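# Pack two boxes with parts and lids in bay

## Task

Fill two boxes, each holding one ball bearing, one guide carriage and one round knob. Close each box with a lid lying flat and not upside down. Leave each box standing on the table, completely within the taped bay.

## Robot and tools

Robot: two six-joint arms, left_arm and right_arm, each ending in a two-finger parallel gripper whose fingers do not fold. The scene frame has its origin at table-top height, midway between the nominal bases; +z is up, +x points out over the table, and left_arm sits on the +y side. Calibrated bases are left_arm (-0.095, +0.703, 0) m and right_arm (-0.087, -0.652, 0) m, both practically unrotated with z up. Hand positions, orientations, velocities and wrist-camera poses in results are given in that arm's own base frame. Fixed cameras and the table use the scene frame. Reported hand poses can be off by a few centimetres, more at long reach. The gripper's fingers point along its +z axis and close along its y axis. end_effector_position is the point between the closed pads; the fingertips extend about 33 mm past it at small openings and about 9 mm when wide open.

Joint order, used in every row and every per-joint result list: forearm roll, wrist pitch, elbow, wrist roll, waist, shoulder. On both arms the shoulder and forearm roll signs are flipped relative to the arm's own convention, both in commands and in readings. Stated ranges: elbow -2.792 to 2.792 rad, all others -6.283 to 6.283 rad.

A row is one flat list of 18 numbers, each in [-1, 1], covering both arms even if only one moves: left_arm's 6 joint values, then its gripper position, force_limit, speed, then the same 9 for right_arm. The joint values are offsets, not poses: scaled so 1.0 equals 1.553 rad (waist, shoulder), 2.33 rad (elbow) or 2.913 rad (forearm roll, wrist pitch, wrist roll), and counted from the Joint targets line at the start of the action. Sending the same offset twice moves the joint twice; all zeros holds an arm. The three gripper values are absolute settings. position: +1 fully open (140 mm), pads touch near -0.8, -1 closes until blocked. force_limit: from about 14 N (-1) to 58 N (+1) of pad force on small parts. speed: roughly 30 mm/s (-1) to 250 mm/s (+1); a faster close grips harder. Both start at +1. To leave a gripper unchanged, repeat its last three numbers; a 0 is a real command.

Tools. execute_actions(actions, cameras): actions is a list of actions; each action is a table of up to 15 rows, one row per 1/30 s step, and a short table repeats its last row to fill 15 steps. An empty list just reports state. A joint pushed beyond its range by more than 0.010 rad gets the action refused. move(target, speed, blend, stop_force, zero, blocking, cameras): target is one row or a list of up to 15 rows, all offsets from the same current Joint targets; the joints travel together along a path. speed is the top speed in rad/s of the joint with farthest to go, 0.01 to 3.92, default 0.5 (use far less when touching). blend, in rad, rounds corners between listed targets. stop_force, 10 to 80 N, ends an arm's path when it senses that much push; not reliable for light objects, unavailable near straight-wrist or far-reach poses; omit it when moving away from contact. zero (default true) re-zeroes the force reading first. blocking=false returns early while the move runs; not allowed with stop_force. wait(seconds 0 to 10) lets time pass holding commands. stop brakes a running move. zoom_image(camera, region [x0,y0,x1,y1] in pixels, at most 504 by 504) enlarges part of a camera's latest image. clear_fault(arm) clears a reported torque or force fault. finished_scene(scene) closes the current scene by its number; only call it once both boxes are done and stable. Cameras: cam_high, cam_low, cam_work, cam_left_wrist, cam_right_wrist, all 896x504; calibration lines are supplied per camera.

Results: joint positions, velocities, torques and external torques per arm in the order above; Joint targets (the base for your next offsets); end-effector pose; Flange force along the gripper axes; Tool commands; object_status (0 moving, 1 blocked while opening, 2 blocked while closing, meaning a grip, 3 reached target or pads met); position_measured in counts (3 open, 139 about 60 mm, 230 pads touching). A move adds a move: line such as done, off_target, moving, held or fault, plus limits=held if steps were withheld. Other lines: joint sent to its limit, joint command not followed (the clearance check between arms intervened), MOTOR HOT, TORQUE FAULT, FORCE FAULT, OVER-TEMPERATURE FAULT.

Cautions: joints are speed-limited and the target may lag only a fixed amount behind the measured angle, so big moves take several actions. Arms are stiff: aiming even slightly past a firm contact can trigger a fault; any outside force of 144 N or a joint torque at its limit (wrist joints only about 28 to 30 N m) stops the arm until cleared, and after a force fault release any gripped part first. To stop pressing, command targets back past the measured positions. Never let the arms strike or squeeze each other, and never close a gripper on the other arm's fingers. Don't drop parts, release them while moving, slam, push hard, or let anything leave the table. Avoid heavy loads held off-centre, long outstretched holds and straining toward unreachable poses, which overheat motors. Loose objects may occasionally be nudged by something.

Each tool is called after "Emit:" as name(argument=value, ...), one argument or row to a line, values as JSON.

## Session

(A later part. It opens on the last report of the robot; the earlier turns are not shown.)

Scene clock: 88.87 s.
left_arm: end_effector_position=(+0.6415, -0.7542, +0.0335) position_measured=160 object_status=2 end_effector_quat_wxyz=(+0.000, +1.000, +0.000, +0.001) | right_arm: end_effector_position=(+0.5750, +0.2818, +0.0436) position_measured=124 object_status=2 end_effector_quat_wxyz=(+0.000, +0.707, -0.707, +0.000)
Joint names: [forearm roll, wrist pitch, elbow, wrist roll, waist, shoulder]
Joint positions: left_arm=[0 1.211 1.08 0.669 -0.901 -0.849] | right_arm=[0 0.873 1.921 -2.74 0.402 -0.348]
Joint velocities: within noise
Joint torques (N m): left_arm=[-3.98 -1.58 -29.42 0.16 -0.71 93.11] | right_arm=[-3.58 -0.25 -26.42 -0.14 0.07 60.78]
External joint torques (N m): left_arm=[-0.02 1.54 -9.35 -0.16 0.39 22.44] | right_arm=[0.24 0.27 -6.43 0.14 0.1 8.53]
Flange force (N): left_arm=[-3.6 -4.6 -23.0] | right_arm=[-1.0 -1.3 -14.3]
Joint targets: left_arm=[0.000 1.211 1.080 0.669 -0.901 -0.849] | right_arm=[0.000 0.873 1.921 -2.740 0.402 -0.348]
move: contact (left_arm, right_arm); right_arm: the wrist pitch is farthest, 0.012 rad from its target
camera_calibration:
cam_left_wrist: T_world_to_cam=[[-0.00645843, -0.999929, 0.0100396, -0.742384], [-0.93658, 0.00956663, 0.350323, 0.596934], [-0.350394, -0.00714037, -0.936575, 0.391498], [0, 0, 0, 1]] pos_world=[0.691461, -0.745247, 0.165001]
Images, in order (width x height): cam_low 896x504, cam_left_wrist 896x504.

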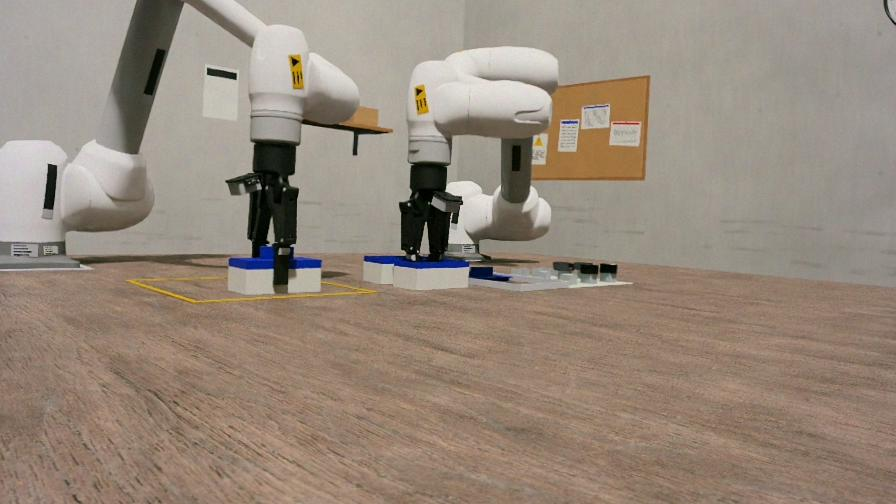

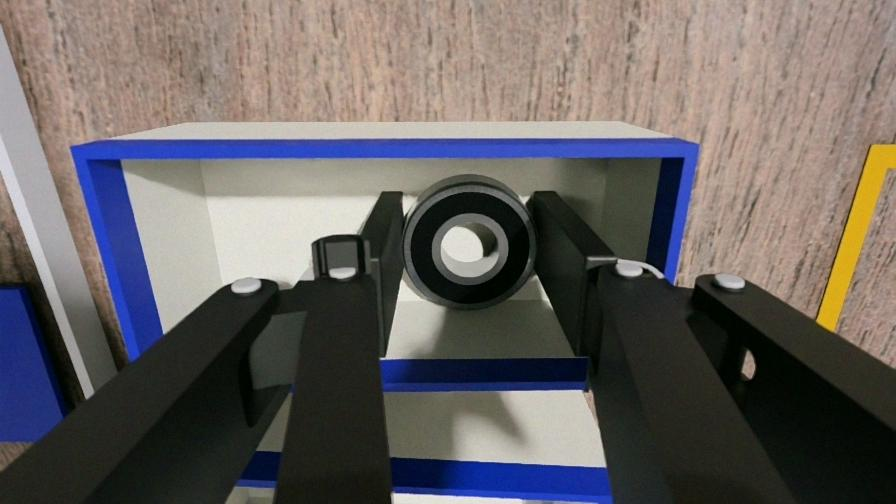

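Emit:
move(
  target=[
    [0,0,0,0,0,0,-0.08,-1,-1,0,0,0,0,0,0,0.43,-0.01,-1],
    [0,0.0522,-0.0408,0,0,0.0357,-0.08,-1,-1,0,0.0960,-0.0605,0,0,0.0895,0.43,-0.01,-1],
    [0,-0.0709,0.2791,0.1700,0.2894,0.2847,-0.08,-1,-1,0,0.0960,-0.0605,0,0,0.0895,0.43,-0.01,-1],
  ],
  speed=[0.5,0.2,0.8],
  cameras=["cam_left_wrist","cam_right_wrist"],
)

Scene clock: 93.93 s.
left_arm: end_effector_position=(+0.6604, -0.2818, +0.0894) position_measured=139 object_status=3 end_effector_quat_wxyz=(+0.000, +1.000, -0.023, +0.000) | right_arm: end_effector_position=(+0.5750, +0.2817, +0.1996) position_measured=75 object_status=3 end_effector_quat_wxyz=(+0.000, +0.707, -0.707, +0.000)
Joint names: [forearm roll, wrist pitch, elbow, wrist roll, waist, shoulder]
Joint positions: left_arm=[0 1.005 1.73 1.165 -0.451 -0.407] | right_arm=[0 1.153 1.78 -2.74 0.402 -0.209]
Joint velocities: within noise
Joint torques (N m): left_arm=[-3.78 0.01 -34.3 0.15 -1.5 72.18] | right_arm=[-4.12 0.42 -37.22 -0.03 -0.25 63.29]
External joint torques (N m): left_arm=[0.19 -0.05 -0.69 -0.15 1.51 3.58] | right_arm=[0.13 -0.41 -2 0.03 0.33 -2.08]
Flange force (N): left_arm=[-2.6 -3.0 -3.6] | right_arm=[-3.5 -5.8 -0.1]
Joint targets: left_arm=[0.000 1.005 1.730 1.165 -0.451 -0.407] | right_arm=[0.000 1.153 1.780 -2.740 0.402 -0.209]
move: done
camera_calibration:
cam_left_wrist: T_world_to_cam=[[-0.0521203, -0.998603, 0.00874727, -0.239748], [-0.934787, 0.0518677, 0.351401, 0.601148], [-0.351364, 0.0101383, -0.936184, 0.459365], [0, 0, 0, 1]] pos_world=[0.710854, -0.275251, 0.220903]
cam_right_wrist: T_world_to_cam=[[-0.999597, -0.015691, -0.0236522, 0.595841], [-0.0224427, 0.947092, 0.320177, -0.309704], [0.0173769, 0.320578, -0.947063, 0.228047], [0, 0, 0, 1]] pos_world=[0.584687, 0.22956, 0.329227]
Images, in order (width x height): cam_left_wrist 896x504, cam_right_wrist 896x504.

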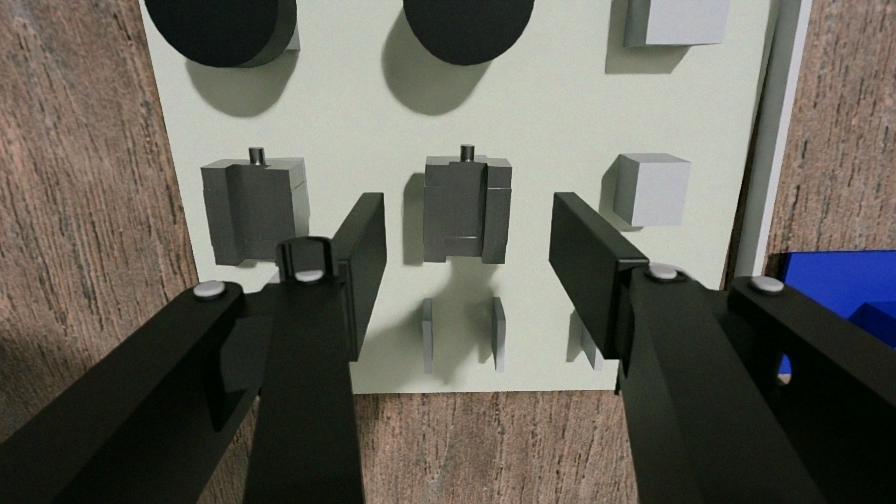

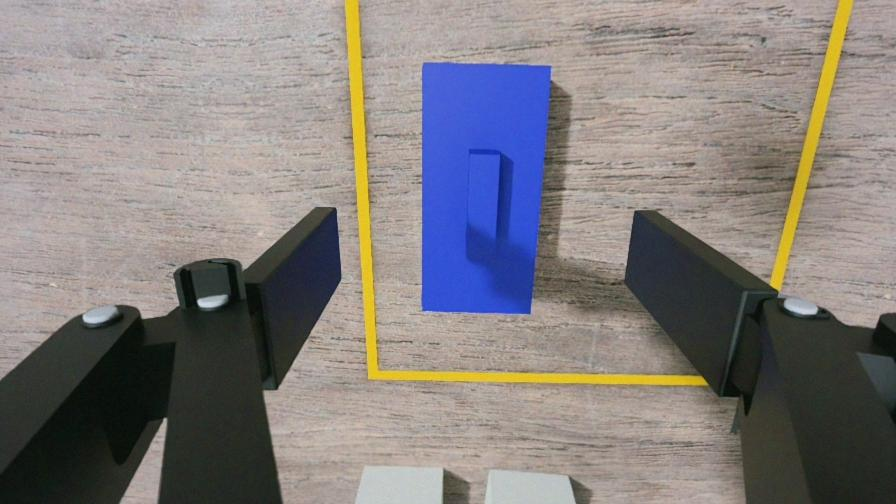

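Emit:
move(
  target=[
    [0,-0.0199,0.0111,0,0,-0.0208,-0.08,-1,-1,0,0,0,0,0,0,0.43,-0.01,-1],
    [0,-0.0199,0.0111,0,0,-0.0208,-1,-1,-1,0,0,0,0,0,0,0.43,-0.01,-1],
  ],
  speed=0.15,
  cameras=[],
)

Emit:
move(
  target=[
    [0,0.0487,-0.0295,0,0,0.047,-1,-1,-1,0,0,0,0,0,0,0.43,-0.01,-1],
    [0,0.1214,-0.2690,-0.1553,-0.2621,-0.1760,-1,-1,-1,0,0,0,0,0,0,0.43,-0.01,-1],
    [0,0.0745,-0.2342,-0.1553,-0.2621,-0.2117,-1,-1,-1,0,0,0,0,0,0,0.43,-0.01,-1],
  ],
  speed=[0.3,0.6,0.2],
  cameras=["cam_left_wrist"],
)

Emit:
move(
  target=[0,-0.0107,0.0064,0,0,-0.0104,-1,-1,-1,0,0,0,0,0,0,0.43,-0.01,-1],
  speed=0.012,
  stop_force=10,
  cameras=["cam_left_wrist"],
)

Scene clock: 97.30 s.
left_arm: end_effector_position=(+0.6604, -0.2816, +0.0543) position_measured=179 object_status=2 end_effector_quat_wxyz=(+0.000, +1.000, -0.023, +0.000) | right_arm: end_effector_position=(+0.5750, +0.2817, +0.1996) position_measured=75 object_status=3 end_effector_quat_wxyz=(+0.000, +0.707, -0.707, +0.000)
Joint names: [forearm roll, wrist pitch, elbow, wrist roll, waist, shoulder]
Joint positions: left_arm=[0 0.947 1.756 1.165 -0.451 -0.439] | right_arm=[0 1.153 1.78 -2.74 0.402 -0.209]
Joint velocities: within noise
Joint torques (N m): left_arm=[-3.62 -0.39 -30.78 0.08 -2.05 71.54] | right_arm=[-4.13 0.45 -37 -0.01 0.1 63.62]
External joint torques (N m): left_arm=[0.17 0.35 -2.85 -0.08 2.03 5.89] | right_arm=[0.14 -0.43 -2.33 0.01 0.05 -1.65]
Flange force (N): left_arm=[-0.4 -3.1 -8.2] | right_arm=[-3.1 -6.0 -0.7]
Joint targets: left_arm=[0.000 0.947 1.756 1.165 -0.451 -0.439] | right_arm=[0.000 1.153 1.780 -2.740 0.402 -0.209]
move: done
No camera images: "cameras" was empty.

Scene clock: 99.90 s.
left_arm: end_effector_position=(+0.6431, -0.6918, +0.0444) position_measured=179 object_status=2 end_effector_quat_wxyz=(+0.000, +1.000, +0.000, +0.000) | right_arm: end_effector_position=(+0.5750, +0.2817, +0.1996) position_measured=75 object_status=3 end_effector_quat_wxyz=(+0.000, +0.707, -0.707, +0.000)
Joint names: [forearm roll, wrist pitch, elbow, wrist roll, waist, shoulder]
Joint positions: left_arm=[0 1.164 1.21 0.712 -0.858 -0.768] | right_arm=[0 1.153 1.78 -2.74 0.402 -0.209]
Joint velocities: within noise
Joint torques (N m): left_arm=[-4.13 0.13 -37.54 0.06 -1.81 105.92] | right_arm=[-4.14 0.41 -37.15 -0.05 0.44 63.64]
External joint torques (N m): left_arm=[0.2 -0.16 -0.47 -0.06 1.67 3.14] | right_arm=[0.15 -0.39 -2.05 0.05 -0.25 -1.99]
Flange force (N): left_arm=[-1.3 -3.9 -2.2] | right_arm=[-2.7 -6.2 -0.3]
Joint targets: left_arm=[0.000 1.164 1.210 0.712 -0.858 -0.768] | right_arm=[0.000 1.153 1.780 -2.740 0.402 -0.209]
move: done
camera_calibration:
cam_left_wrist: T_world_to_cam=[[-0.00688103, -0.999939, 0.00860803, -0.679745], [-0.936165, 0.00946751, 0.351433, 0.593594], [-0.351493, -0.00564032, -0.936173, 0.40437], [0, 0, 0, 1]] pos_world=[0.693158, -0.683043, 0.175803]
Images, in order (width x height): cam_left_wrist 896x504.

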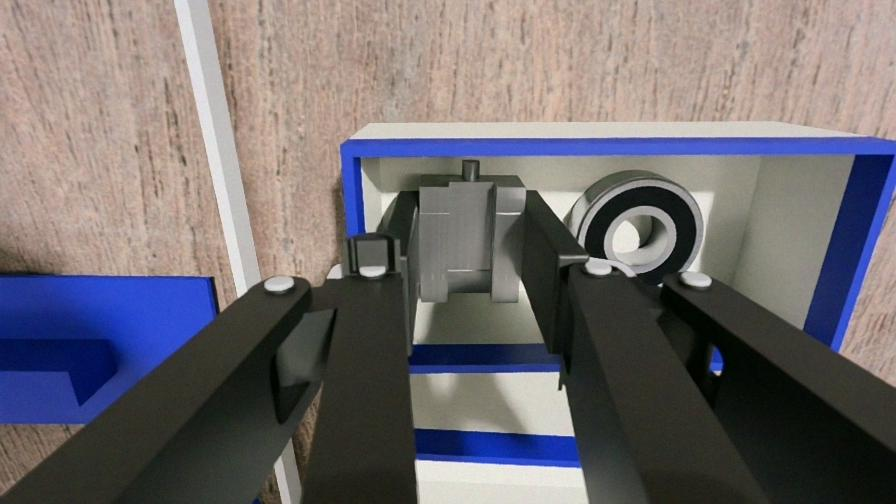

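Scene clock: 101.60 s.
left_arm: end_effector_position=(+0.6432, -0.6919, +0.0344) position_measured=179 object_status=2 end_effector_quat_wxyz=(+0.000, +1.000, +0.000, +0.000) | right_arm: end_effector_position=(+0.5750, +0.2817, +0.1996) position_measured=75 object_status=3 end_effector_quat_wxyz=(+0.000, +0.707, -0.707, +0.000)
Joint names: [forearm roll, wrist pitch, elbow, wrist roll, waist, shoulder]
Joint positions: left_arm=[0 1.15 1.217 0.712 -0.858 -0.775] | right_arm=[0 1.153 1.78 -2.74 0.402 -0.209]
Joint velocities: within noise
Joint torques (N m): left_arm=[-4.19 -1.52 -28.41 0.14 -1.4 87.72] | right_arm=[-4.12 0.43 -36.97 -0.01 0 63.32]
External joint torques (N m): left_arm=[0.25 1.48 -9.63 -0.14 1.58 22.35] | right_arm=[0.12 -0.41 -2.29 0.02 0.17 -1.76]
Flange force (N): left_arm=[-2.3 -4.8 -24.1] | right_arm=[-3.3 -6.0 -0.7]
Joint targets: left_arm=[0.000 1.150 1.217 0.712 -0.858 -0.775] | right_arm=[0.000 1.153 1.780 -2.740 0.402 -0.209]
move: contact (left_arm); left_arm: the wrist pitch is farthest, 0.017 rad from its target
camera_calibration:
cam_left_wrist: T_world_to_cam=[[-0.00684657, -0.999939, 0.00870128, -0.679797], [-0.936198, 0.00946748, 0.351345, 0.597241], [-0.351405, -0.00574062, -0.936206, 0.394919], [0, 0, 0, 1]] pos_world=[0.693259, -0.683143, 0.165803]
Images, in order (width x height): cam_left_wrist 896x504.

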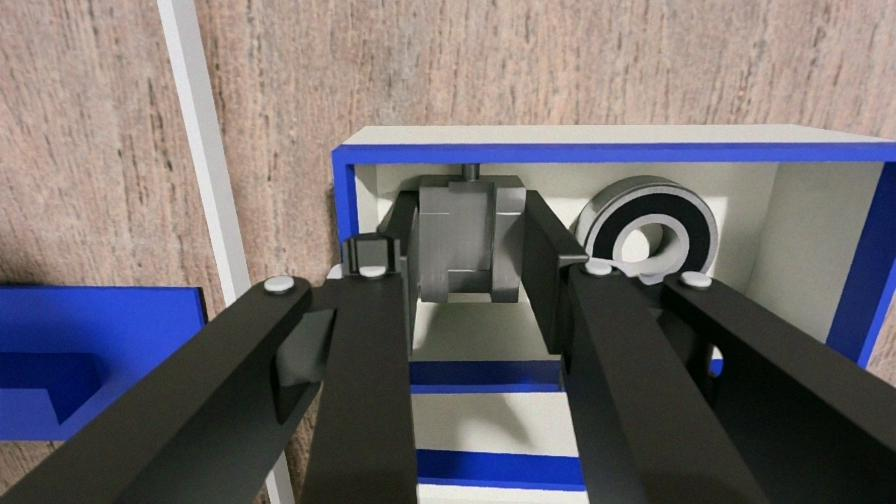

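Emit:
move(
  target=[
    [0,0,0,0,0,0,-0.26,-1,-1,0,0,0,0,0,0,0.43,-0.01,-1],
    [0,0.0515,-0.0377,0,0,0.0402,-0.26,-1,-1,0,0,0,0,0,0,0.43,-0.01,-1],
    [0,-0.0306,0.1534,0.1527,0.2862,0.1731,0.0,-1,-1,0,0,0,0,0,0,0.43,-0.01,-1],
  ],
  speed=[0.5,0.2,0.8],
  cameras=["cam_left_wrist"],
)

Scene clock: 106.57 s.
left_arm: end_effector_position=(+0.7361, -0.2855, +0.0895) position_measured=129 object_status=0 end_effector_quat_wxyz=(+0.000, +1.000, +0.000, +0.000) | right_arm: end_effector_position=(+0.5750, +0.2817, +0.1996) position_measured=75 object_status=3 end_effector_quat_wxyz=(+0.000, +0.707, -0.707, +0.000)
Joint names: [forearm roll, wrist pitch, elbow, wrist roll, waist, shoulder]
Joint positions: left_arm=[0 1.061 1.574 1.157 -0.414 -0.506] | right_arm=[0 1.153 1.78 -2.74 0.402 -0.209]
Joint velocities: within noise
Joint torques (N m): left_arm=[-3.97 0.03 -34.85 0.03 -1.75 83.52] | right_arm=[-4.14 0.46 -36.92 0.01 0.28 63.81]
External joint torques (N m): left_arm=[0.24 -0.07 -1.33 -0.03 1.81 2.54] | right_arm=[0.16 -0.44 -2.15 -0.01 -0.15 -2.69]
Flange force (N): left_arm=[0.3 -2.3 -2.9] | right_arm=[-3.3 -7.2 0.2]
Joint targets: left_arm=[0.000 1.061 1.574 1.157 -0.414 -0.506] | right_arm=[0.000 1.153 1.780 -2.740 0.402 -0.209]
move: done
camera_calibration:
cam_left_wrist: T_world_to_cam=[[-0.00705986, -0.999935, 0.00899188, -0.273163], [-0.936308, 0.00976739, 0.351043, 0.661115], [-0.351108, -0.00594085, -0.936316, 0.481276], [0, 0, 0, 1]] pos_world=[0.786059, -0.276743, 0.221003]
Images, in order (width x height): cam_left_wrist 896x504.

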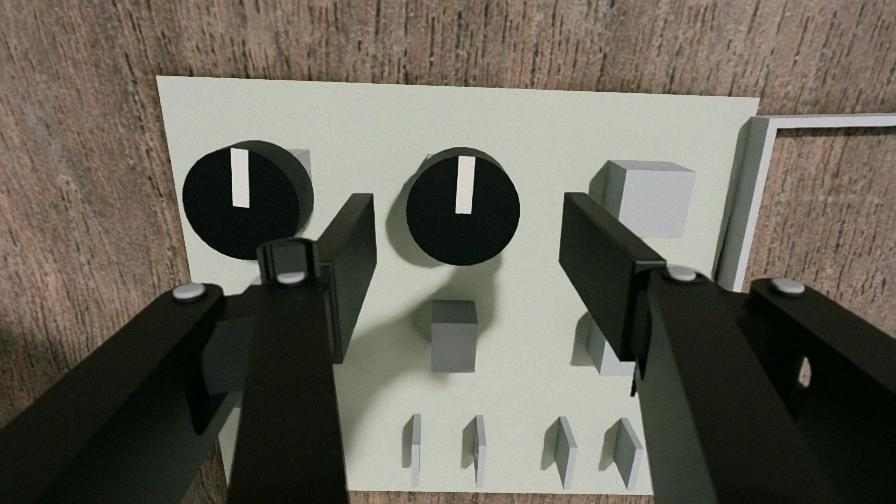

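Emit:
move(
  target=[
    [0,-0.0186,0.0109,0,0,-0.0185,0.0,-1,-1,0,0,0,0,0,0,0.43,-0.01,-1],
    [0,-0.0186,0.0109,0,0,-0.0185,-1,-1,-1,0,0,0,0,0,0,0.43,-0.01,-1],
  ],
  speed=0.15,
  cameras=[],
)

Emit:
move(
  target=[
    [0,0.0457,-0.0292,0,0,0.042,-1,-1,-1,0,0,0,0,0,0,0.43,-0.01,-1],
    [0,0.1223,-0.2639,-0.1672,-0.3136,-0.1665,-1,-1,-1,0,0,0,0,0,0,0.43,-0.01,-1],
    [0,0.0828,-0.2315,-0.1672,-0.3136,-0.1921,-1,-1,-1,0,0,0,0,0,0,0.43,-0.01,-1],
  ],
  speed=[0.3,0.6,0.2],
  cameras=["cam_left_wrist"],
)

Emit:
move(
  target=[0,-0.0094,0.0065,0,0,-0.0079,-1,-1,-1,0,0,0,0,0,0,0.43,-0.01,-1],
  speed=0.012,
  stop_force=10,
  cameras=["cam_left_wrist"],
)

Scene clock: 109.37 s.
left_arm: end_effector_position=(+0.7361, -0.2855, +0.0547) position_measured=164 object_status=0 end_effector_quat_wxyz=(+0.000, +1.000, +0.000, +0.000) | right_arm: end_effector_position=(+0.5750, +0.2817, +0.1996) position_measured=75 object_status=3 end_effector_quat_wxyz=(+0.000, +0.707, -0.707, +0.000)
Joint names: [forearm roll, wrist pitch, elbow, wrist roll, waist, shoulder]
Joint positions: left_arm=[0 1.007 1.599 1.157 -0.414 -0.535] | right_arm=[0 1.153 1.78 -2.74 0.402 -0.209]
Joint velocities: within noise
Joint torques (N m): left_arm=[-3.75 -0.53 -31.68 0.09 -1.89 79.59] | right_arm=[-4.18 0.52 -37 -0.08 0.05 63.47]
External joint torques (N m): left_arm=[0.14 0.48 -3.35 -0.09 1.95 7.68] | right_arm=[0.19 -0.5 -2.23 0.08 0.08 -2.06]
Flange force (N): left_arm=[-1.3 -3.0 -9.6] | right_arm=[-3.4 -6.3 -0.2]
Joint targets: left_arm=[0.000 1.007 1.599 1.157 -0.414 -0.535] | right_arm=[0.000 1.153 1.780 -2.740 0.402 -0.209]
move: done
No camera images: "cameras" was empty.

Scene clock: 111.80 s.
left_arm: end_effector_position=(+0.6412, -0.7540, +0.0597) position_measured=164 object_status=2 end_effector_quat_wxyz=(+0.000, +1.000, +0.000, +0.000) | right_arm: end_effector_position=(+0.5750, +0.2817, +0.1996) position_measured=75 object_status=3 end_effector_quat_wxyz=(+0.000, +0.707, -0.707, +0.000)
Joint names: [forearm roll, wrist pitch, elbow, wrist roll, waist, shoulder]
Joint positions: left_arm=[0 1.248 1.06 0.67 -0.901 -0.833] | right_arm=[0 1.153 1.78 -2.74 0.402 -0.209]
Joint velocities: within noise
Joint torques (N m): left_arm=[-4.21 0.05 -38.44 0 -1.55 111.7] | right_arm=[-4.14 0.43 -36.95 0.06 0.4 63.83]
External joint torques (N m): left_arm=[0.15 -0.08 -0.92 0 1.11 3.56] | right_arm=[0.14 -0.41 -2.34 -0.06 -0.24 -2.32]
Flange force (N): left_arm=[-1.3 -3.3 -2.7] | right_arm=[-3.0 -7.2 -0.3]
Joint targets: left_arm=[0.000 1.248 1.060 0.670 -0.901 -0.833] | right_arm=[0.000 1.153 1.780 -2.740 0.402 -0.209]
move: done
camera_calibration:
cam_left_wrist: T_world_to_cam=[[-0.00715474, -0.999934, 0.00902623, -0.741973], [-0.93632, 0.00986807, 0.351009, 0.587515], [-0.351075, -0.00594006, -0.936328, 0.417192], [0, 0, 0, 1]] pos_world=[0.691259, -0.745243, 0.191103]
Images, in order (width x height): cam_left_wrist 896x504.

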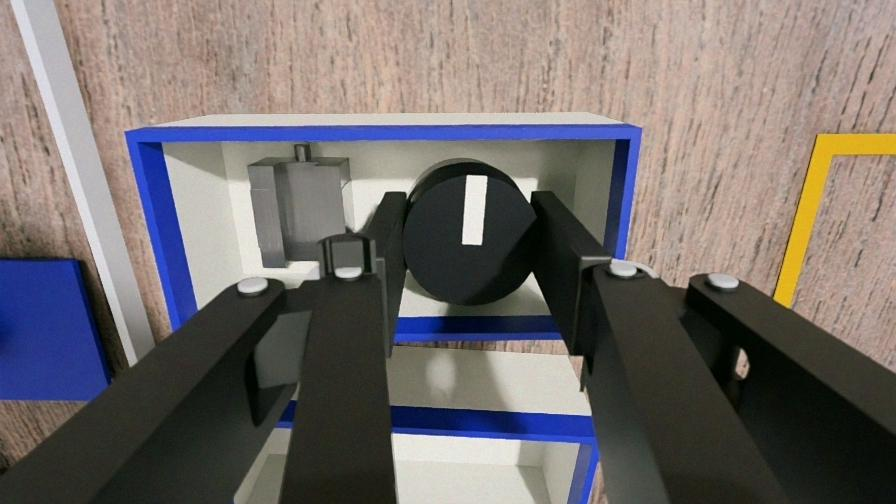

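Scene clock: 113.83 s.
left_arm: end_effector_position=(+0.6412, -0.7541, +0.0470) position_measured=164 object_status=2 end_effector_quat_wxyz=(+0.000, +1.000, +0.000, +0.000) | right_arm: end_effector_position=(+0.5750, +0.2817, +0.1996) position_measured=75 object_status=3 end_effector_quat_wxyz=(+0.000, +0.707, -0.707, +0.000)
Joint names: [forearm roll, wrist pitch, elbow, wrist roll, waist, shoulder]
Joint positions: left_arm=[0 1.231 1.069 0.67 -0.901 -0.841] | right_arm=[0 1.153 1.78 -2.74 0.402 -0.209]
Joint velocities: within noise
Joint torques (N m): left_arm=[-3.45 -1.49 -31.09 0.07 -3.99 96.27] | right_arm=[-4.11 0.53 -36.96 -0.07 0.2 63.98]
External joint torques (N m): left_arm=[-0.57 1.46 -7.81 -0.07 3.61 18.73] | right_arm=[0.14 -0.51 -2.13 0.07 -0.14 -2.95]
Flange force (N): left_arm=[-0.3 -5.9 -19.3] | right_arm=[-3.5 -7.5 0.5]
Joint targets: left_arm=[0.000 1.231 1.069 0.670 -0.901 -0.841] | right_arm=[0.000 1.153 1.780 -2.740 0.402 -0.209]
move: contact (left_arm)
camera_calibration:
cam_left_wrist: T_world_to_cam=[[-0.00721317, -0.999932, 0.0091543, -0.741941], [-0.936353, 0.00996717, 0.35092, 0.592052], [-0.350987, -0.00604041, -0.936361, 0.405263], [0, 0, 0, 1]] pos_world=[0.691259, -0.745343, 0.178502]
Images, in order (width x height): cam_left_wrist 896x504.

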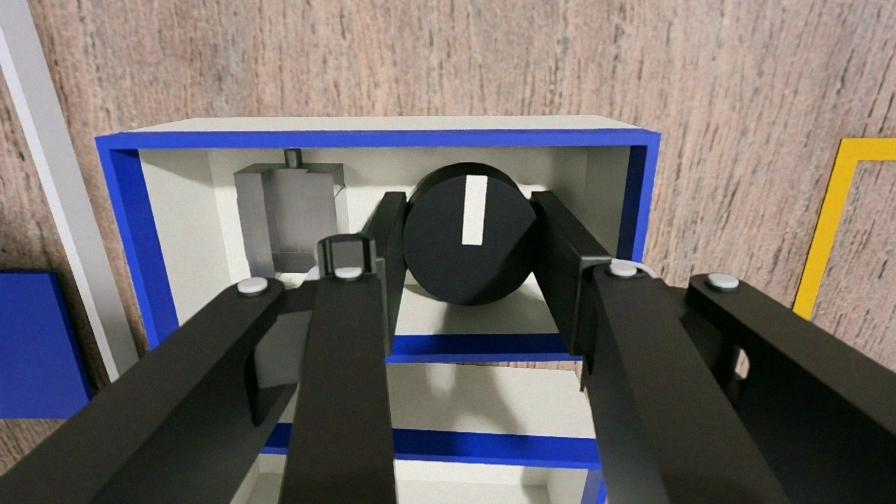

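Emit:
move(
  target=[
    [0,0,0,0,0,0,-0.09,-1,-1,0,0,0,0,0,0,0.43,-0.01,-1],
    [0,0.0453,-0.0361,0,0,0.0305,-0.09,-1,-1,0,0,0,0,0,0,0.43,-0.01,-1],
    [0,-0.0281,0.2034,-0.4921,0.0885,0.2521,-0.12,-1,-1,0,0.0497,-0.1271,0.0385,0.0720,-0.0972,0.43,-0.01,-1],
  ],
  speed=[0.5,0.2,0.9],
  cameras=["cam_left_wrist"],
)

Scene clock: 119.97 s.
left_arm: end_effector_position=(+0.5868, -0.5139, +0.1494) position_measured=144 object_status=3 end_effector_quat_wxyz=(+0.000, +0.707, +0.707, +0.000) | right_arm: end_effector_position=(+0.6421, +0.4018, +0.2497) position_measured=75 object_status=3 end_effector_quat_wxyz=(+0.000, +0.707, -0.707, +0.000)
Joint names: [forearm roll, wrist pitch, elbow, wrist roll, waist, shoulder]
Joint positions: left_arm=[0 1.149 1.543 -0.763 -0.764 -0.449] | right_arm=[0 1.298 1.484 -2.628 0.514 -0.36]
Joint velocities: within noise
Joint torques (N m): left_arm=[-4.09 0.12 -36.27 0.08 -2.14 80.09] | right_arm=[-4.33 0.42 -38.9 -0.07 0.23 81.29]
External joint torques (N m): left_arm=[0.19 -0.09 -1.41 -0.09 2.13 1.96] | right_arm=[0.12 -0.39 -2.59 0.07 -0.06 -1.92]
Flange force (N): left_arm=[1.8 2.0 -2.5] | right_arm=[-4.5 -7.1 -1.7]
Joint targets: left_arm=[0.000 1.149 1.543 -0.763 -0.764 -0.449] | right_arm=[0.000 1.298 1.484 -2.628 0.514 -0.360]
move: done
camera_calibration:
cam_left_wrist: T_world_to_cam=[[0.999934, -0.00715474, 0.00902623, -0.583859], [-0.00986807, -0.93632, 0.351009, -0.527199], [0.00594006, -0.351075, -0.936328, 0.0967405], [0, 0, 0, 1]] pos_world=[0.578043, -0.463841, 0.280903]
Images, in order (width x height): cam_left_wrist 896x504.

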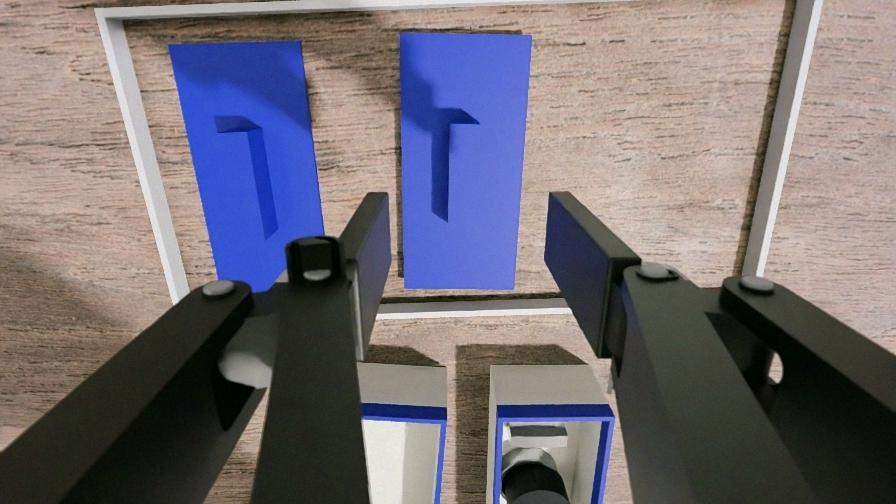

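Emit:
move(
  target=[0,-0.0565,0.0346,0.0054,0.0012,-0.0542,-0.12,-1,-1,0,0,0,0,0,0,0.43,-0.01,-1],
  speed=0.1,
  stop_force=12,
  cameras=["cam_left_wrist"],
)

Emit:
move(
  target=[
    [0,0,0,0,0,0,-1,-1,-1,0,0,0,0,0,0,0.43,-0.01,-1],
    [0,0.0624,-0.0402,0,0,0.0567,-1,-1,-1,0,0,0,0,0,0,0.43,-0.01,-1],
    [0,0.1021,-0.2303,-0.0451,-0.0756,-0.1540,-1,-1,-1,0,0,0,0,0,0,0.43,-0.01,-1],
  ],
  speed=[0.5,0.2,0.5],
  cameras=["cam_right_wrist","cam_work","cam_low"],
)

Emit:
zoom_image(
  camera="cam_right_wrist",
  region=[400, 310, 560, 470],
)

Emit:
zoom_image(
  camera="cam_work",
  region=[370, 255, 475, 325],
)

Emit:
zoom_image(
  camera="cam_low",
  region=[380, 225, 480, 300],
)

Scene clock: 124.27 s.
left_arm: end_effector_position=(+0.5888, -0.5138, +0.0442) position_measured=144 object_status=3 end_effector_quat_wxyz=(+0.000, +0.712, +0.702, +0.000) | right_arm: end_effector_position=(+0.6421, +0.4018, +0.2497) position_measured=75 object_status=3 end_effector_quat_wxyz=(+0.000, +0.707, -0.707, +0.000)
Joint names: [forearm roll, wrist pitch, elbow, wrist roll, waist, shoulder]
Joint positions: left_arm=[0 0.984 1.624 -0.748 -0.762 -0.534] | right_arm=[0 1.298 1.484 -2.628 0.514 -0.36]
Joint velocities: within noise
Joint torques (N m): left_arm=[-3.74 0.11 -32.94 0.02 -2.01 83.55] | right_arm=[-4.35 0.48 -39.09 -0.07 0.26 80.89]
External joint torques (N m): left_arm=[0.16 -0.09 -1.64 -0.02 1.97 3.29] | right_arm=[0.15 -0.45 -2.15 0.07 -0.08 -2.3]
Flange force (N): left_arm=[2.4 1.1 -3.9] | right_arm=[-4.2 -6.8 -0.9]
Joint targets: left_arm=[0.000 0.984 1.624 -0.748 -0.762 -0.534] | right_arm=[0.000 1.298 1.484 -2.628 0.514 -0.360]
move: done
camera_calibration:
cam_left_wrist: T_world_to_cam=[[0.99974, -0.0210235, 0.0087833, -0.591854], [-0.0227688, -0.936155, 0.350849, -0.482464], [0.000846466, -0.350958, -0.936391, 0.00131548], [0, 0, 0, 1]] pos_world=[0.580714, -0.463642, 0.175702]
Images, in order (width x height): cam_left_wrist 896x504.

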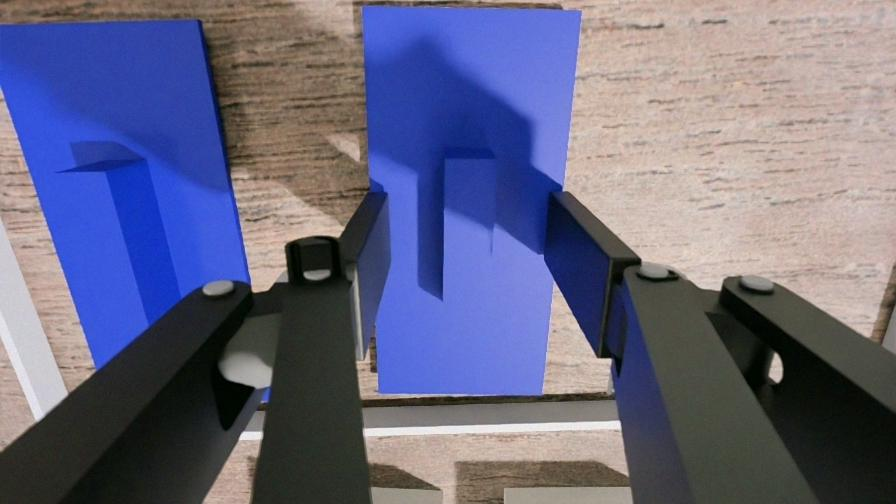

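Scene clock: 128.07 s.
left_arm: end_effector_position=(+0.6444, -0.7238, +0.1043) position_measured=206 object_status=2 end_effector_quat_wxyz=(+0.000, +0.707, +0.707, +0.000) | right_arm: end_effector_position=(+0.6421, +0.4018, +0.2497) position_measured=75 object_status=3 end_effector_quat_wxyz=(+0.000, +0.707, -0.707, +0.000)
Joint names: [forearm roll, wrist pitch, elbow, wrist roll, waist, shoulder]
Joint positions: left_arm=[0 1.282 1.087 -0.879 -0.879 -0.773] | right_arm=[0 1.298 1.484 -2.628 0.514 -0.36]
Joint velocities: within noise
Joint torques (N m): left_arm=[-4.31 0.1 -38.95 0.08 -3.05 106.41] | right_arm=[-4.28 0.43 -39.19 0 0.2 81.04]
External joint torques (N m): left_arm=[0.19 -0.07 -0.86 -0.08 3.26 5.23] | right_arm=[0.06 -0.41 -2.29 0 -0.05 -1.77]
Flange force (N): left_arm=[7.0 -1.8 -3.4] | right_arm=[-3.9 -6.4 -1.4]
Joint targets: left_arm=[0.000 1.282 1.087 -0.879 -0.879 -0.773] | right_arm=[0.000 1.298 1.484 -2.628 0.514 -0.360]
move: done
camera_calibration:
cam_right_wrist: T_world_to_cam=[[-0.999593, -0.0153291, -0.0240593, 0.666009], [-0.0222343, 0.947028, 0.320381, -0.438081], [0.0178736, 0.320785, -0.946983, 0.235433], [0, 0, 0, 1]] pos_world=[0.651789, 0.349561, 0.379327]
Images, in order (width x height): cam_low 896x504, cam_work 896x504, cam_right_wrist 896x504.

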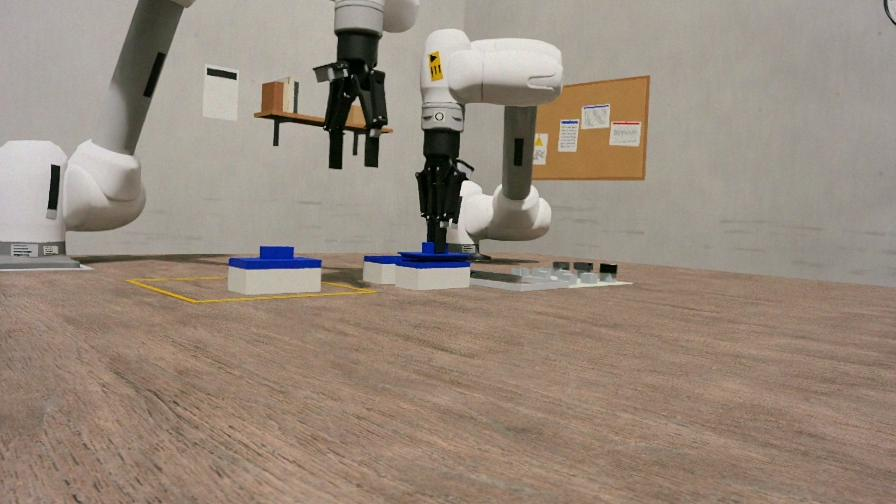

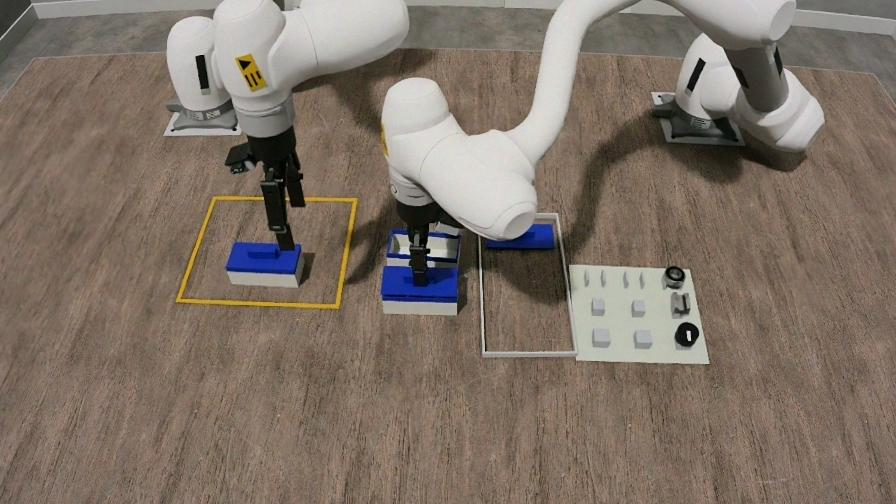

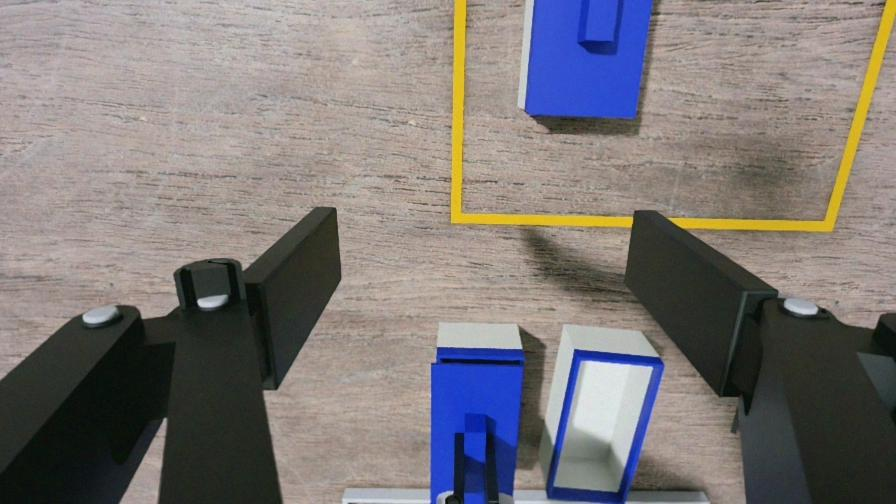

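Scaled by 3.150 from the camera's 896x504 image, which has a finer 1280x720 frame.

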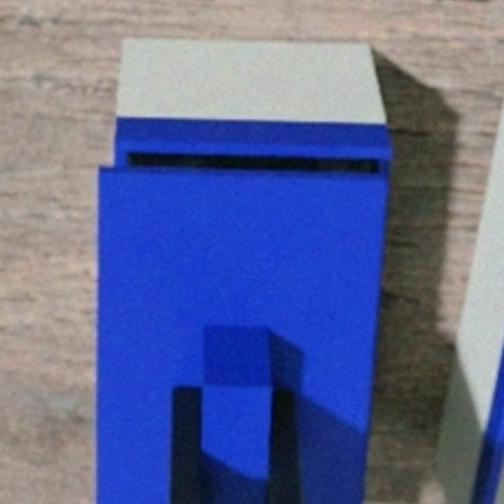

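Scaled by 4.800 from the camera's 896x504 image, which has a finer 1280x720 frame.

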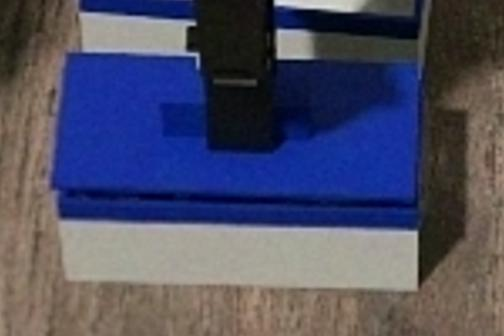

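Scaled by 5.040 from the camera's 896x504 image, which has a finer 1280x720 frame.

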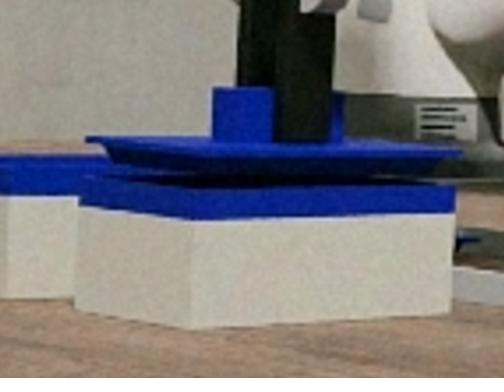

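Emit:
move(
  target=[0,-0.0053,0.0067,-0.0007,-0.0013,0.0001,-1,-1,-1,0,0,0,0,0,0,0.43,-0.01,-1],
  speed=0.06,
  cameras=["cam_right_wrist","cam_work"],
)

Emit:
zoom_image(
  camera="cam_right_wrist",
  region=[400, 310, 560, 470],
)

Emit:
zoom_image(
  camera="cam_work",
  region=[370, 255, 475, 325],
)

Scene clock: 129.87 s.
left_arm: end_effector_position=(+0.6412, -0.7231, +0.0959) position_measured=206 object_status=2 end_effector_quat_wxyz=(+0.000, +0.707, +0.707, +0.000) | right_arm: end_effector_position=(+0.6421, +0.4018, +0.2497) position_measured=75 object_status=3 end_effector_quat_wxyz=(+0.000, +0.707, -0.707, +0.000)
Joint names: [forearm roll, wrist pitch, elbow, wrist roll, waist, shoulder]
Joint positions: left_arm=[0 1.266 1.103 -0.881 -0.881 -0.773] | right_arm=[0 1.298 1.484 -2.628 0.514 -0.36]
Joint velocities: within noise
Joint torques (N m): left_arm=[-4.27 0.32 -38.33 0.03 -1.91 108.05] | right_arm=[-4.36 0.43 -39.03 0.02 0.2 81.06]
External joint torques (N m): left_arm=[0.21 -0.28 -1.06 -0.03 1.72 2.77] | right_arm=[0.16 -0.41 -2.22 -0.02 -0.08 -2.56]
Flange force (N): left_arm=[2.5 0.1 -2.0] | right_arm=[-4.4 -7.4 -0.9]
Joint targets: left_arm=[0.000 1.266 1.103 -0.881 -0.881 -0.773] | right_arm=[0.000 1.298 1.484 -2.628 0.514 -0.360]
move: done
camera_calibration:
cam_right_wrist: T_world_to_cam=[[-0.999593, -0.0153291, -0.0240593, 0.666009], [-0.0222343, 0.947028, 0.320381, -0.438081], [0.0178736, 0.320785, -0.946983, 0.235433], [0, 0, 0, 1]] pos_world=[0.651789, 0.349561, 0.379327]
Images, in order (width x height): cam_work 896x504, cam_right_wrist 896x504.

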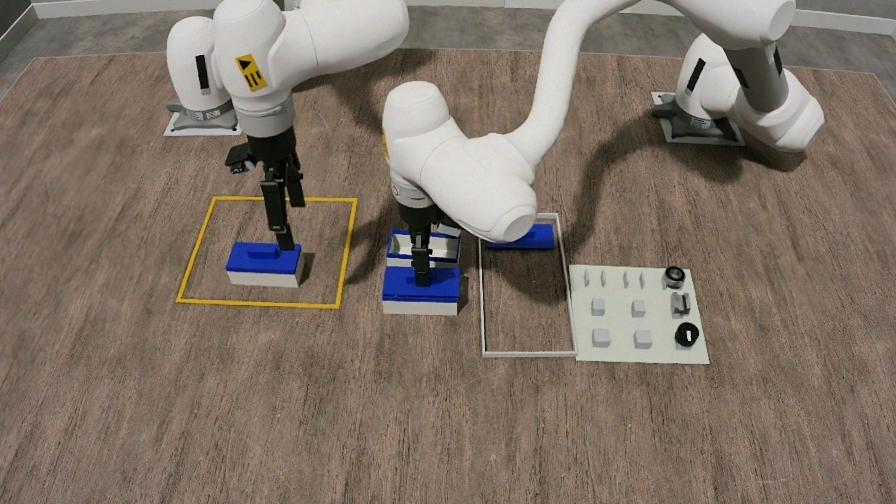

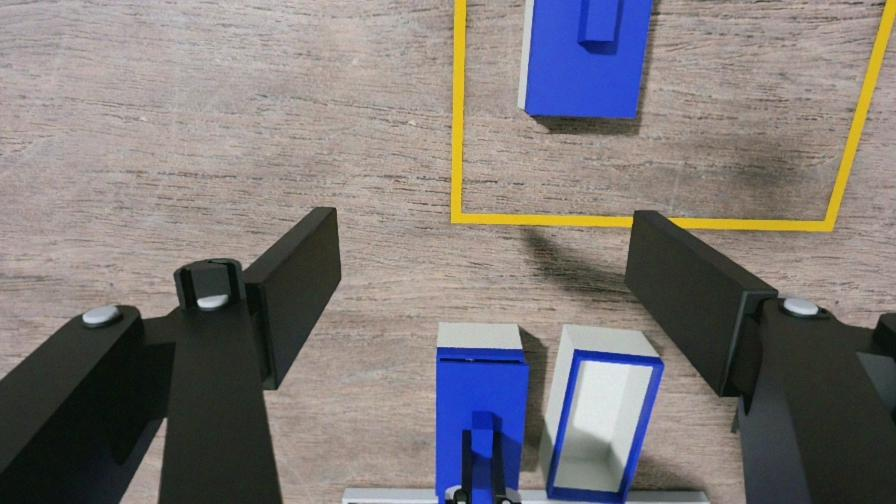

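Scaled by 3.150 from the camera's 896x504 image, which has a finer 1280x720 frame.

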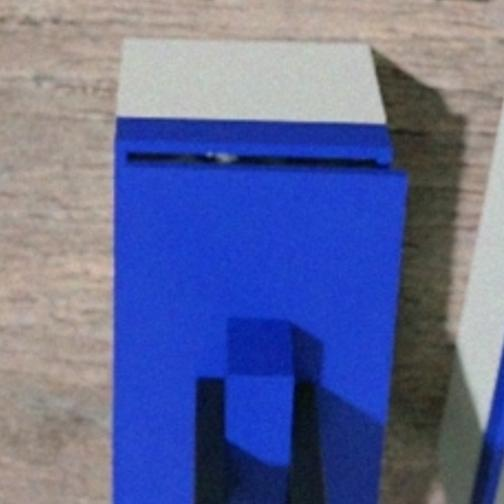

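Scaled by 4.800 from the camera's 896x504 image, which has a finer 1280x720 frame.

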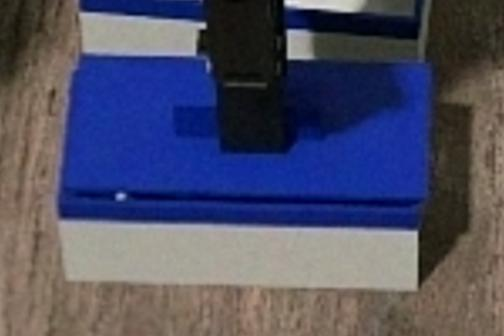

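Emit:
move(
  target=[0,0.0009,-0.0024,0,0,-0.0020,-1,-1,-1,0,0,0,0,0,0,0.43,-0.01,-1],
  speed=0.05,
  cameras=[],
)

Emit:
move(
  target=[0,-0.0059,0.0045,0,0,-0.0042,-1,-1,-1,0,0,0,0,0,0,0.43,-0.01,-1],
  speed=0.012,
  stop_force=12,
  cameras=["cam_low","cam_right_wrist"],
)

Emit:
zoom_image(
  camera="cam_low",
  region=[380, 225, 480, 300],
)

Scene clock: 131.60 s.
left_arm: end_effector_position=(+0.6423, -0.7245, +0.0961) position_measured=206 object_status=2 end_effector_quat_wxyz=(+0.000, +0.707, +0.707, +0.000) | right_arm: end_effector_position=(+0.6421, +0.4018, +0.2497) position_measured=75 object_status=3 end_effector_quat_wxyz=(+0.000, +0.707, -0.707, +0.000)
Joint names: [forearm roll, wrist pitch, elbow, wrist roll, waist, shoulder]
Joint positions: left_arm=[0 1.269 1.097 -0.881 -0.881 -0.776] | right_arm=[0 1.298 1.484 -2.628 0.514 -0.36]
Joint velocities: within noise
Joint torques (N m): left_arm=[-4.33 0.07 -38.07 0.02 -2.07 108.34] | right_arm=[-4.37 0.47 -38.9 -0.09 0.28 80.98]
External joint torques (N m): left_arm=[0.23 -0.04 -1.51 -0.02 1.61 2.92] | right_arm=[0.15 -0.45 -2.55 0.1 -0.06 -1.69]
Flange force (N): left_arm=[1.3 1.0 -2.9] | right_arm=[-4.3 -6.7 -1.7]
Joint targets: left_arm=[0.000 1.269 1.097 -0.881 -0.881 -0.776] | right_arm=[0.000 1.298 1.484 -2.628 0.514 -0.360]
move: done
No camera images: "cameras" was empty.

Scene clock: 132.80 s.
left_arm: end_effector_position=(+0.6424, -0.7246, +0.0910) position_measured=206 object_status=2 end_effector_quat_wxyz=(+0.000, +0.707, +0.707, +0.000) | right_arm: end_effector_position=(+0.6421, +0.4018, +0.2497) position_measured=75 object_status=3 end_effector_quat_wxyz=(+0.000, +0.707, -0.707, +0.000)
Joint names: [forearm roll, wrist pitch, elbow, wrist roll, waist, shoulder]
Joint positions: left_arm=[0 1.262 1.102 -0.881 -0.881 -0.779] | right_arm=[0 1.298 1.484 -2.628 0.514 -0.36]
Joint velocities: within noise
Joint torques (N m): left_arm=[-4.5 -1.59 -28.35 0.04 -1.37 86.66] | right_arm=[-4.29 0.43 -38.96 -0.02 -0.01 80.68]
External joint torques (N m): left_arm=[0.42 1.62 -11.07 -0.04 1.33 24.67] | right_arm=[0.1 -0.41 -2.29 0.02 0.1 -2.1]
Flange force (N): left_arm=[5.0 -2.7 -25.6] | right_arm=[-4.4 -6.7 -1.2]
Joint targets: left_arm=[0.000 1.262 1.102 -0.881 -0.881 -0.779] | right_arm=[0.000 1.298 1.484 -2.628 0.514 -0.360]
move: contact (left_arm)
camera_calibration:
cam_right_wrist: T_world_to_cam=[[-0.999593, -0.0153291, -0.0240593, 0.666009], [-0.0222343, 0.947028, 0.320381, -0.438081], [0.0178736, 0.320785, -0.946983, 0.235433], [0, 0, 0, 1]] pos_world=[0.651789, 0.349561, 0.379327]
Images, in order (width x height): cam_low 896x504, cam_right_wrist 896x504.

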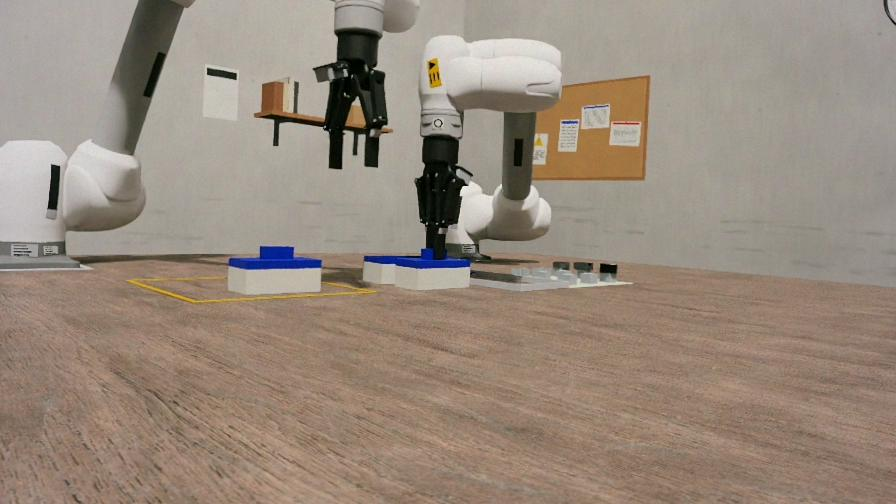

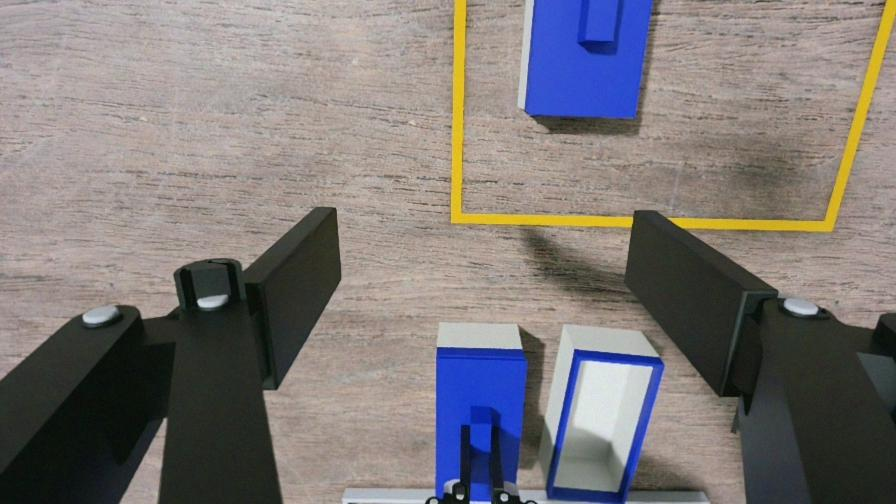

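Scaled by 5.040 from the camera's 896x504 image, which has a finer 1280x720 frame.

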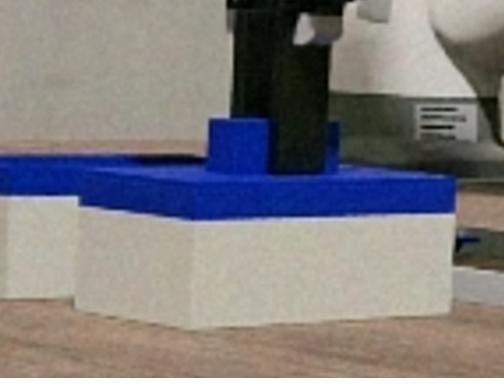

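Emit:
move(
  target=[
    [0,0,0,0,0,0,-0.45,-1,-1,0,0,0,0,0,0,0.43,-0.01,-1],
    [0,0.0344,-0.0296,0,0,0.0211,-0.45,-1,-1,0,0,0,0,0,0,0.43,-0.01,-1],
    [0,-0.0869,0.3266,0,0.2531,0.3278,-0.45,-1,-1,0,0,0,0,0,0,0.38,-0.01,-1],
    [0,-0.0869,0.3266,0,0.2531,0.3278,-0.45,-1,-1,0,-0.0183,-0.0839,0.0684,0.1409,-0.1601,0.38,-0.01,-1],
  ],
  speed=[0.5,0.2,0.8,0.5],
  cameras=["cam_right_wrist"],
)

Scene clock: 138.73 s.
left_arm: end_effector_position=(+0.5802, -0.2688, +0.1200) position_measured=186 object_status=3 end_effector_quat_wxyz=(+0.000, +0.555, +0.832, +0.000) | right_arm: end_effector_position=(+0.6343, +0.6168, +0.1498) position_measured=81 object_status=3 end_effector_quat_wxyz=(+0.000, +0.714, -0.700, +0.000)
Joint names: [forearm roll, wrist pitch, elbow, wrist roll, waist, shoulder]
Joint positions: left_arm=[0 1.008 1.863 -0.881 -0.488 -0.269] | right_arm=[0 1.244 1.288 -2.429 0.733 -0.608]
Joint velocities: within noise
Joint torques (N m): left_arm=[-3.84 0.08 -33.52 0.1 -1.19 60] | right_arm=[-4.28 0.47 -38.4 -0.02 0.51 101.56]
External joint torques (N m): left_arm=[0.21 -0.05 -1.45 -0.1 1.16 2.24] | right_arm=[0.14 -0.45 -2.16 0.02 -0.31 -0.61]
Flange force (N): left_arm=[1.4 1.0 -3.2] | right_arm=[-4.0 -4.8 -1.1]
Joint targets: left_arm=[0.000 1.008 1.863 -0.881 -0.488 -0.269] | right_arm=[0.000 1.244 1.288 -2.429 0.733 -0.608]
move: done
camera_calibration:
cam_right_wrist: T_world_to_cam=[[-0.999097, -0.0349237, -0.024189, 0.670867], [-0.0408409, 0.946346, 0.320563, -0.597689], [0.0116959, 0.321261, -0.946918, 0.075617], [0, 0, 0, 1]] pos_world=[0.644967, 0.564757, 0.279428]
Images, in order (width x height): cam_right_wrist 896x504.

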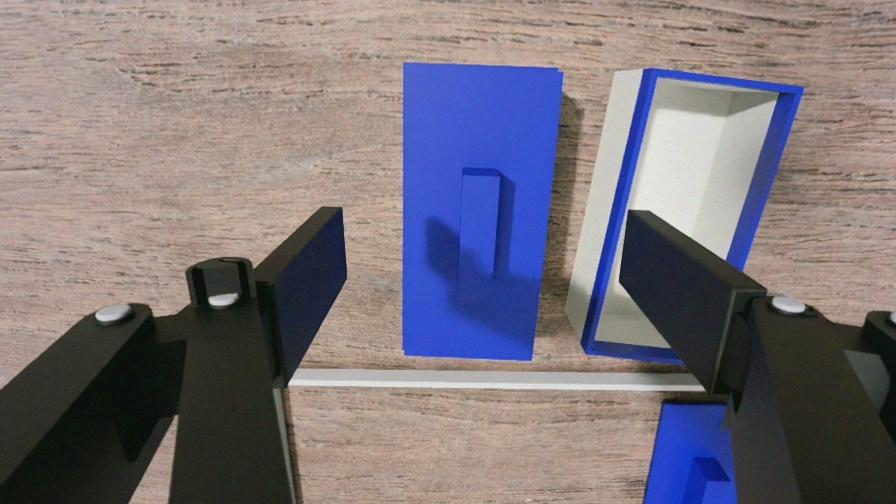

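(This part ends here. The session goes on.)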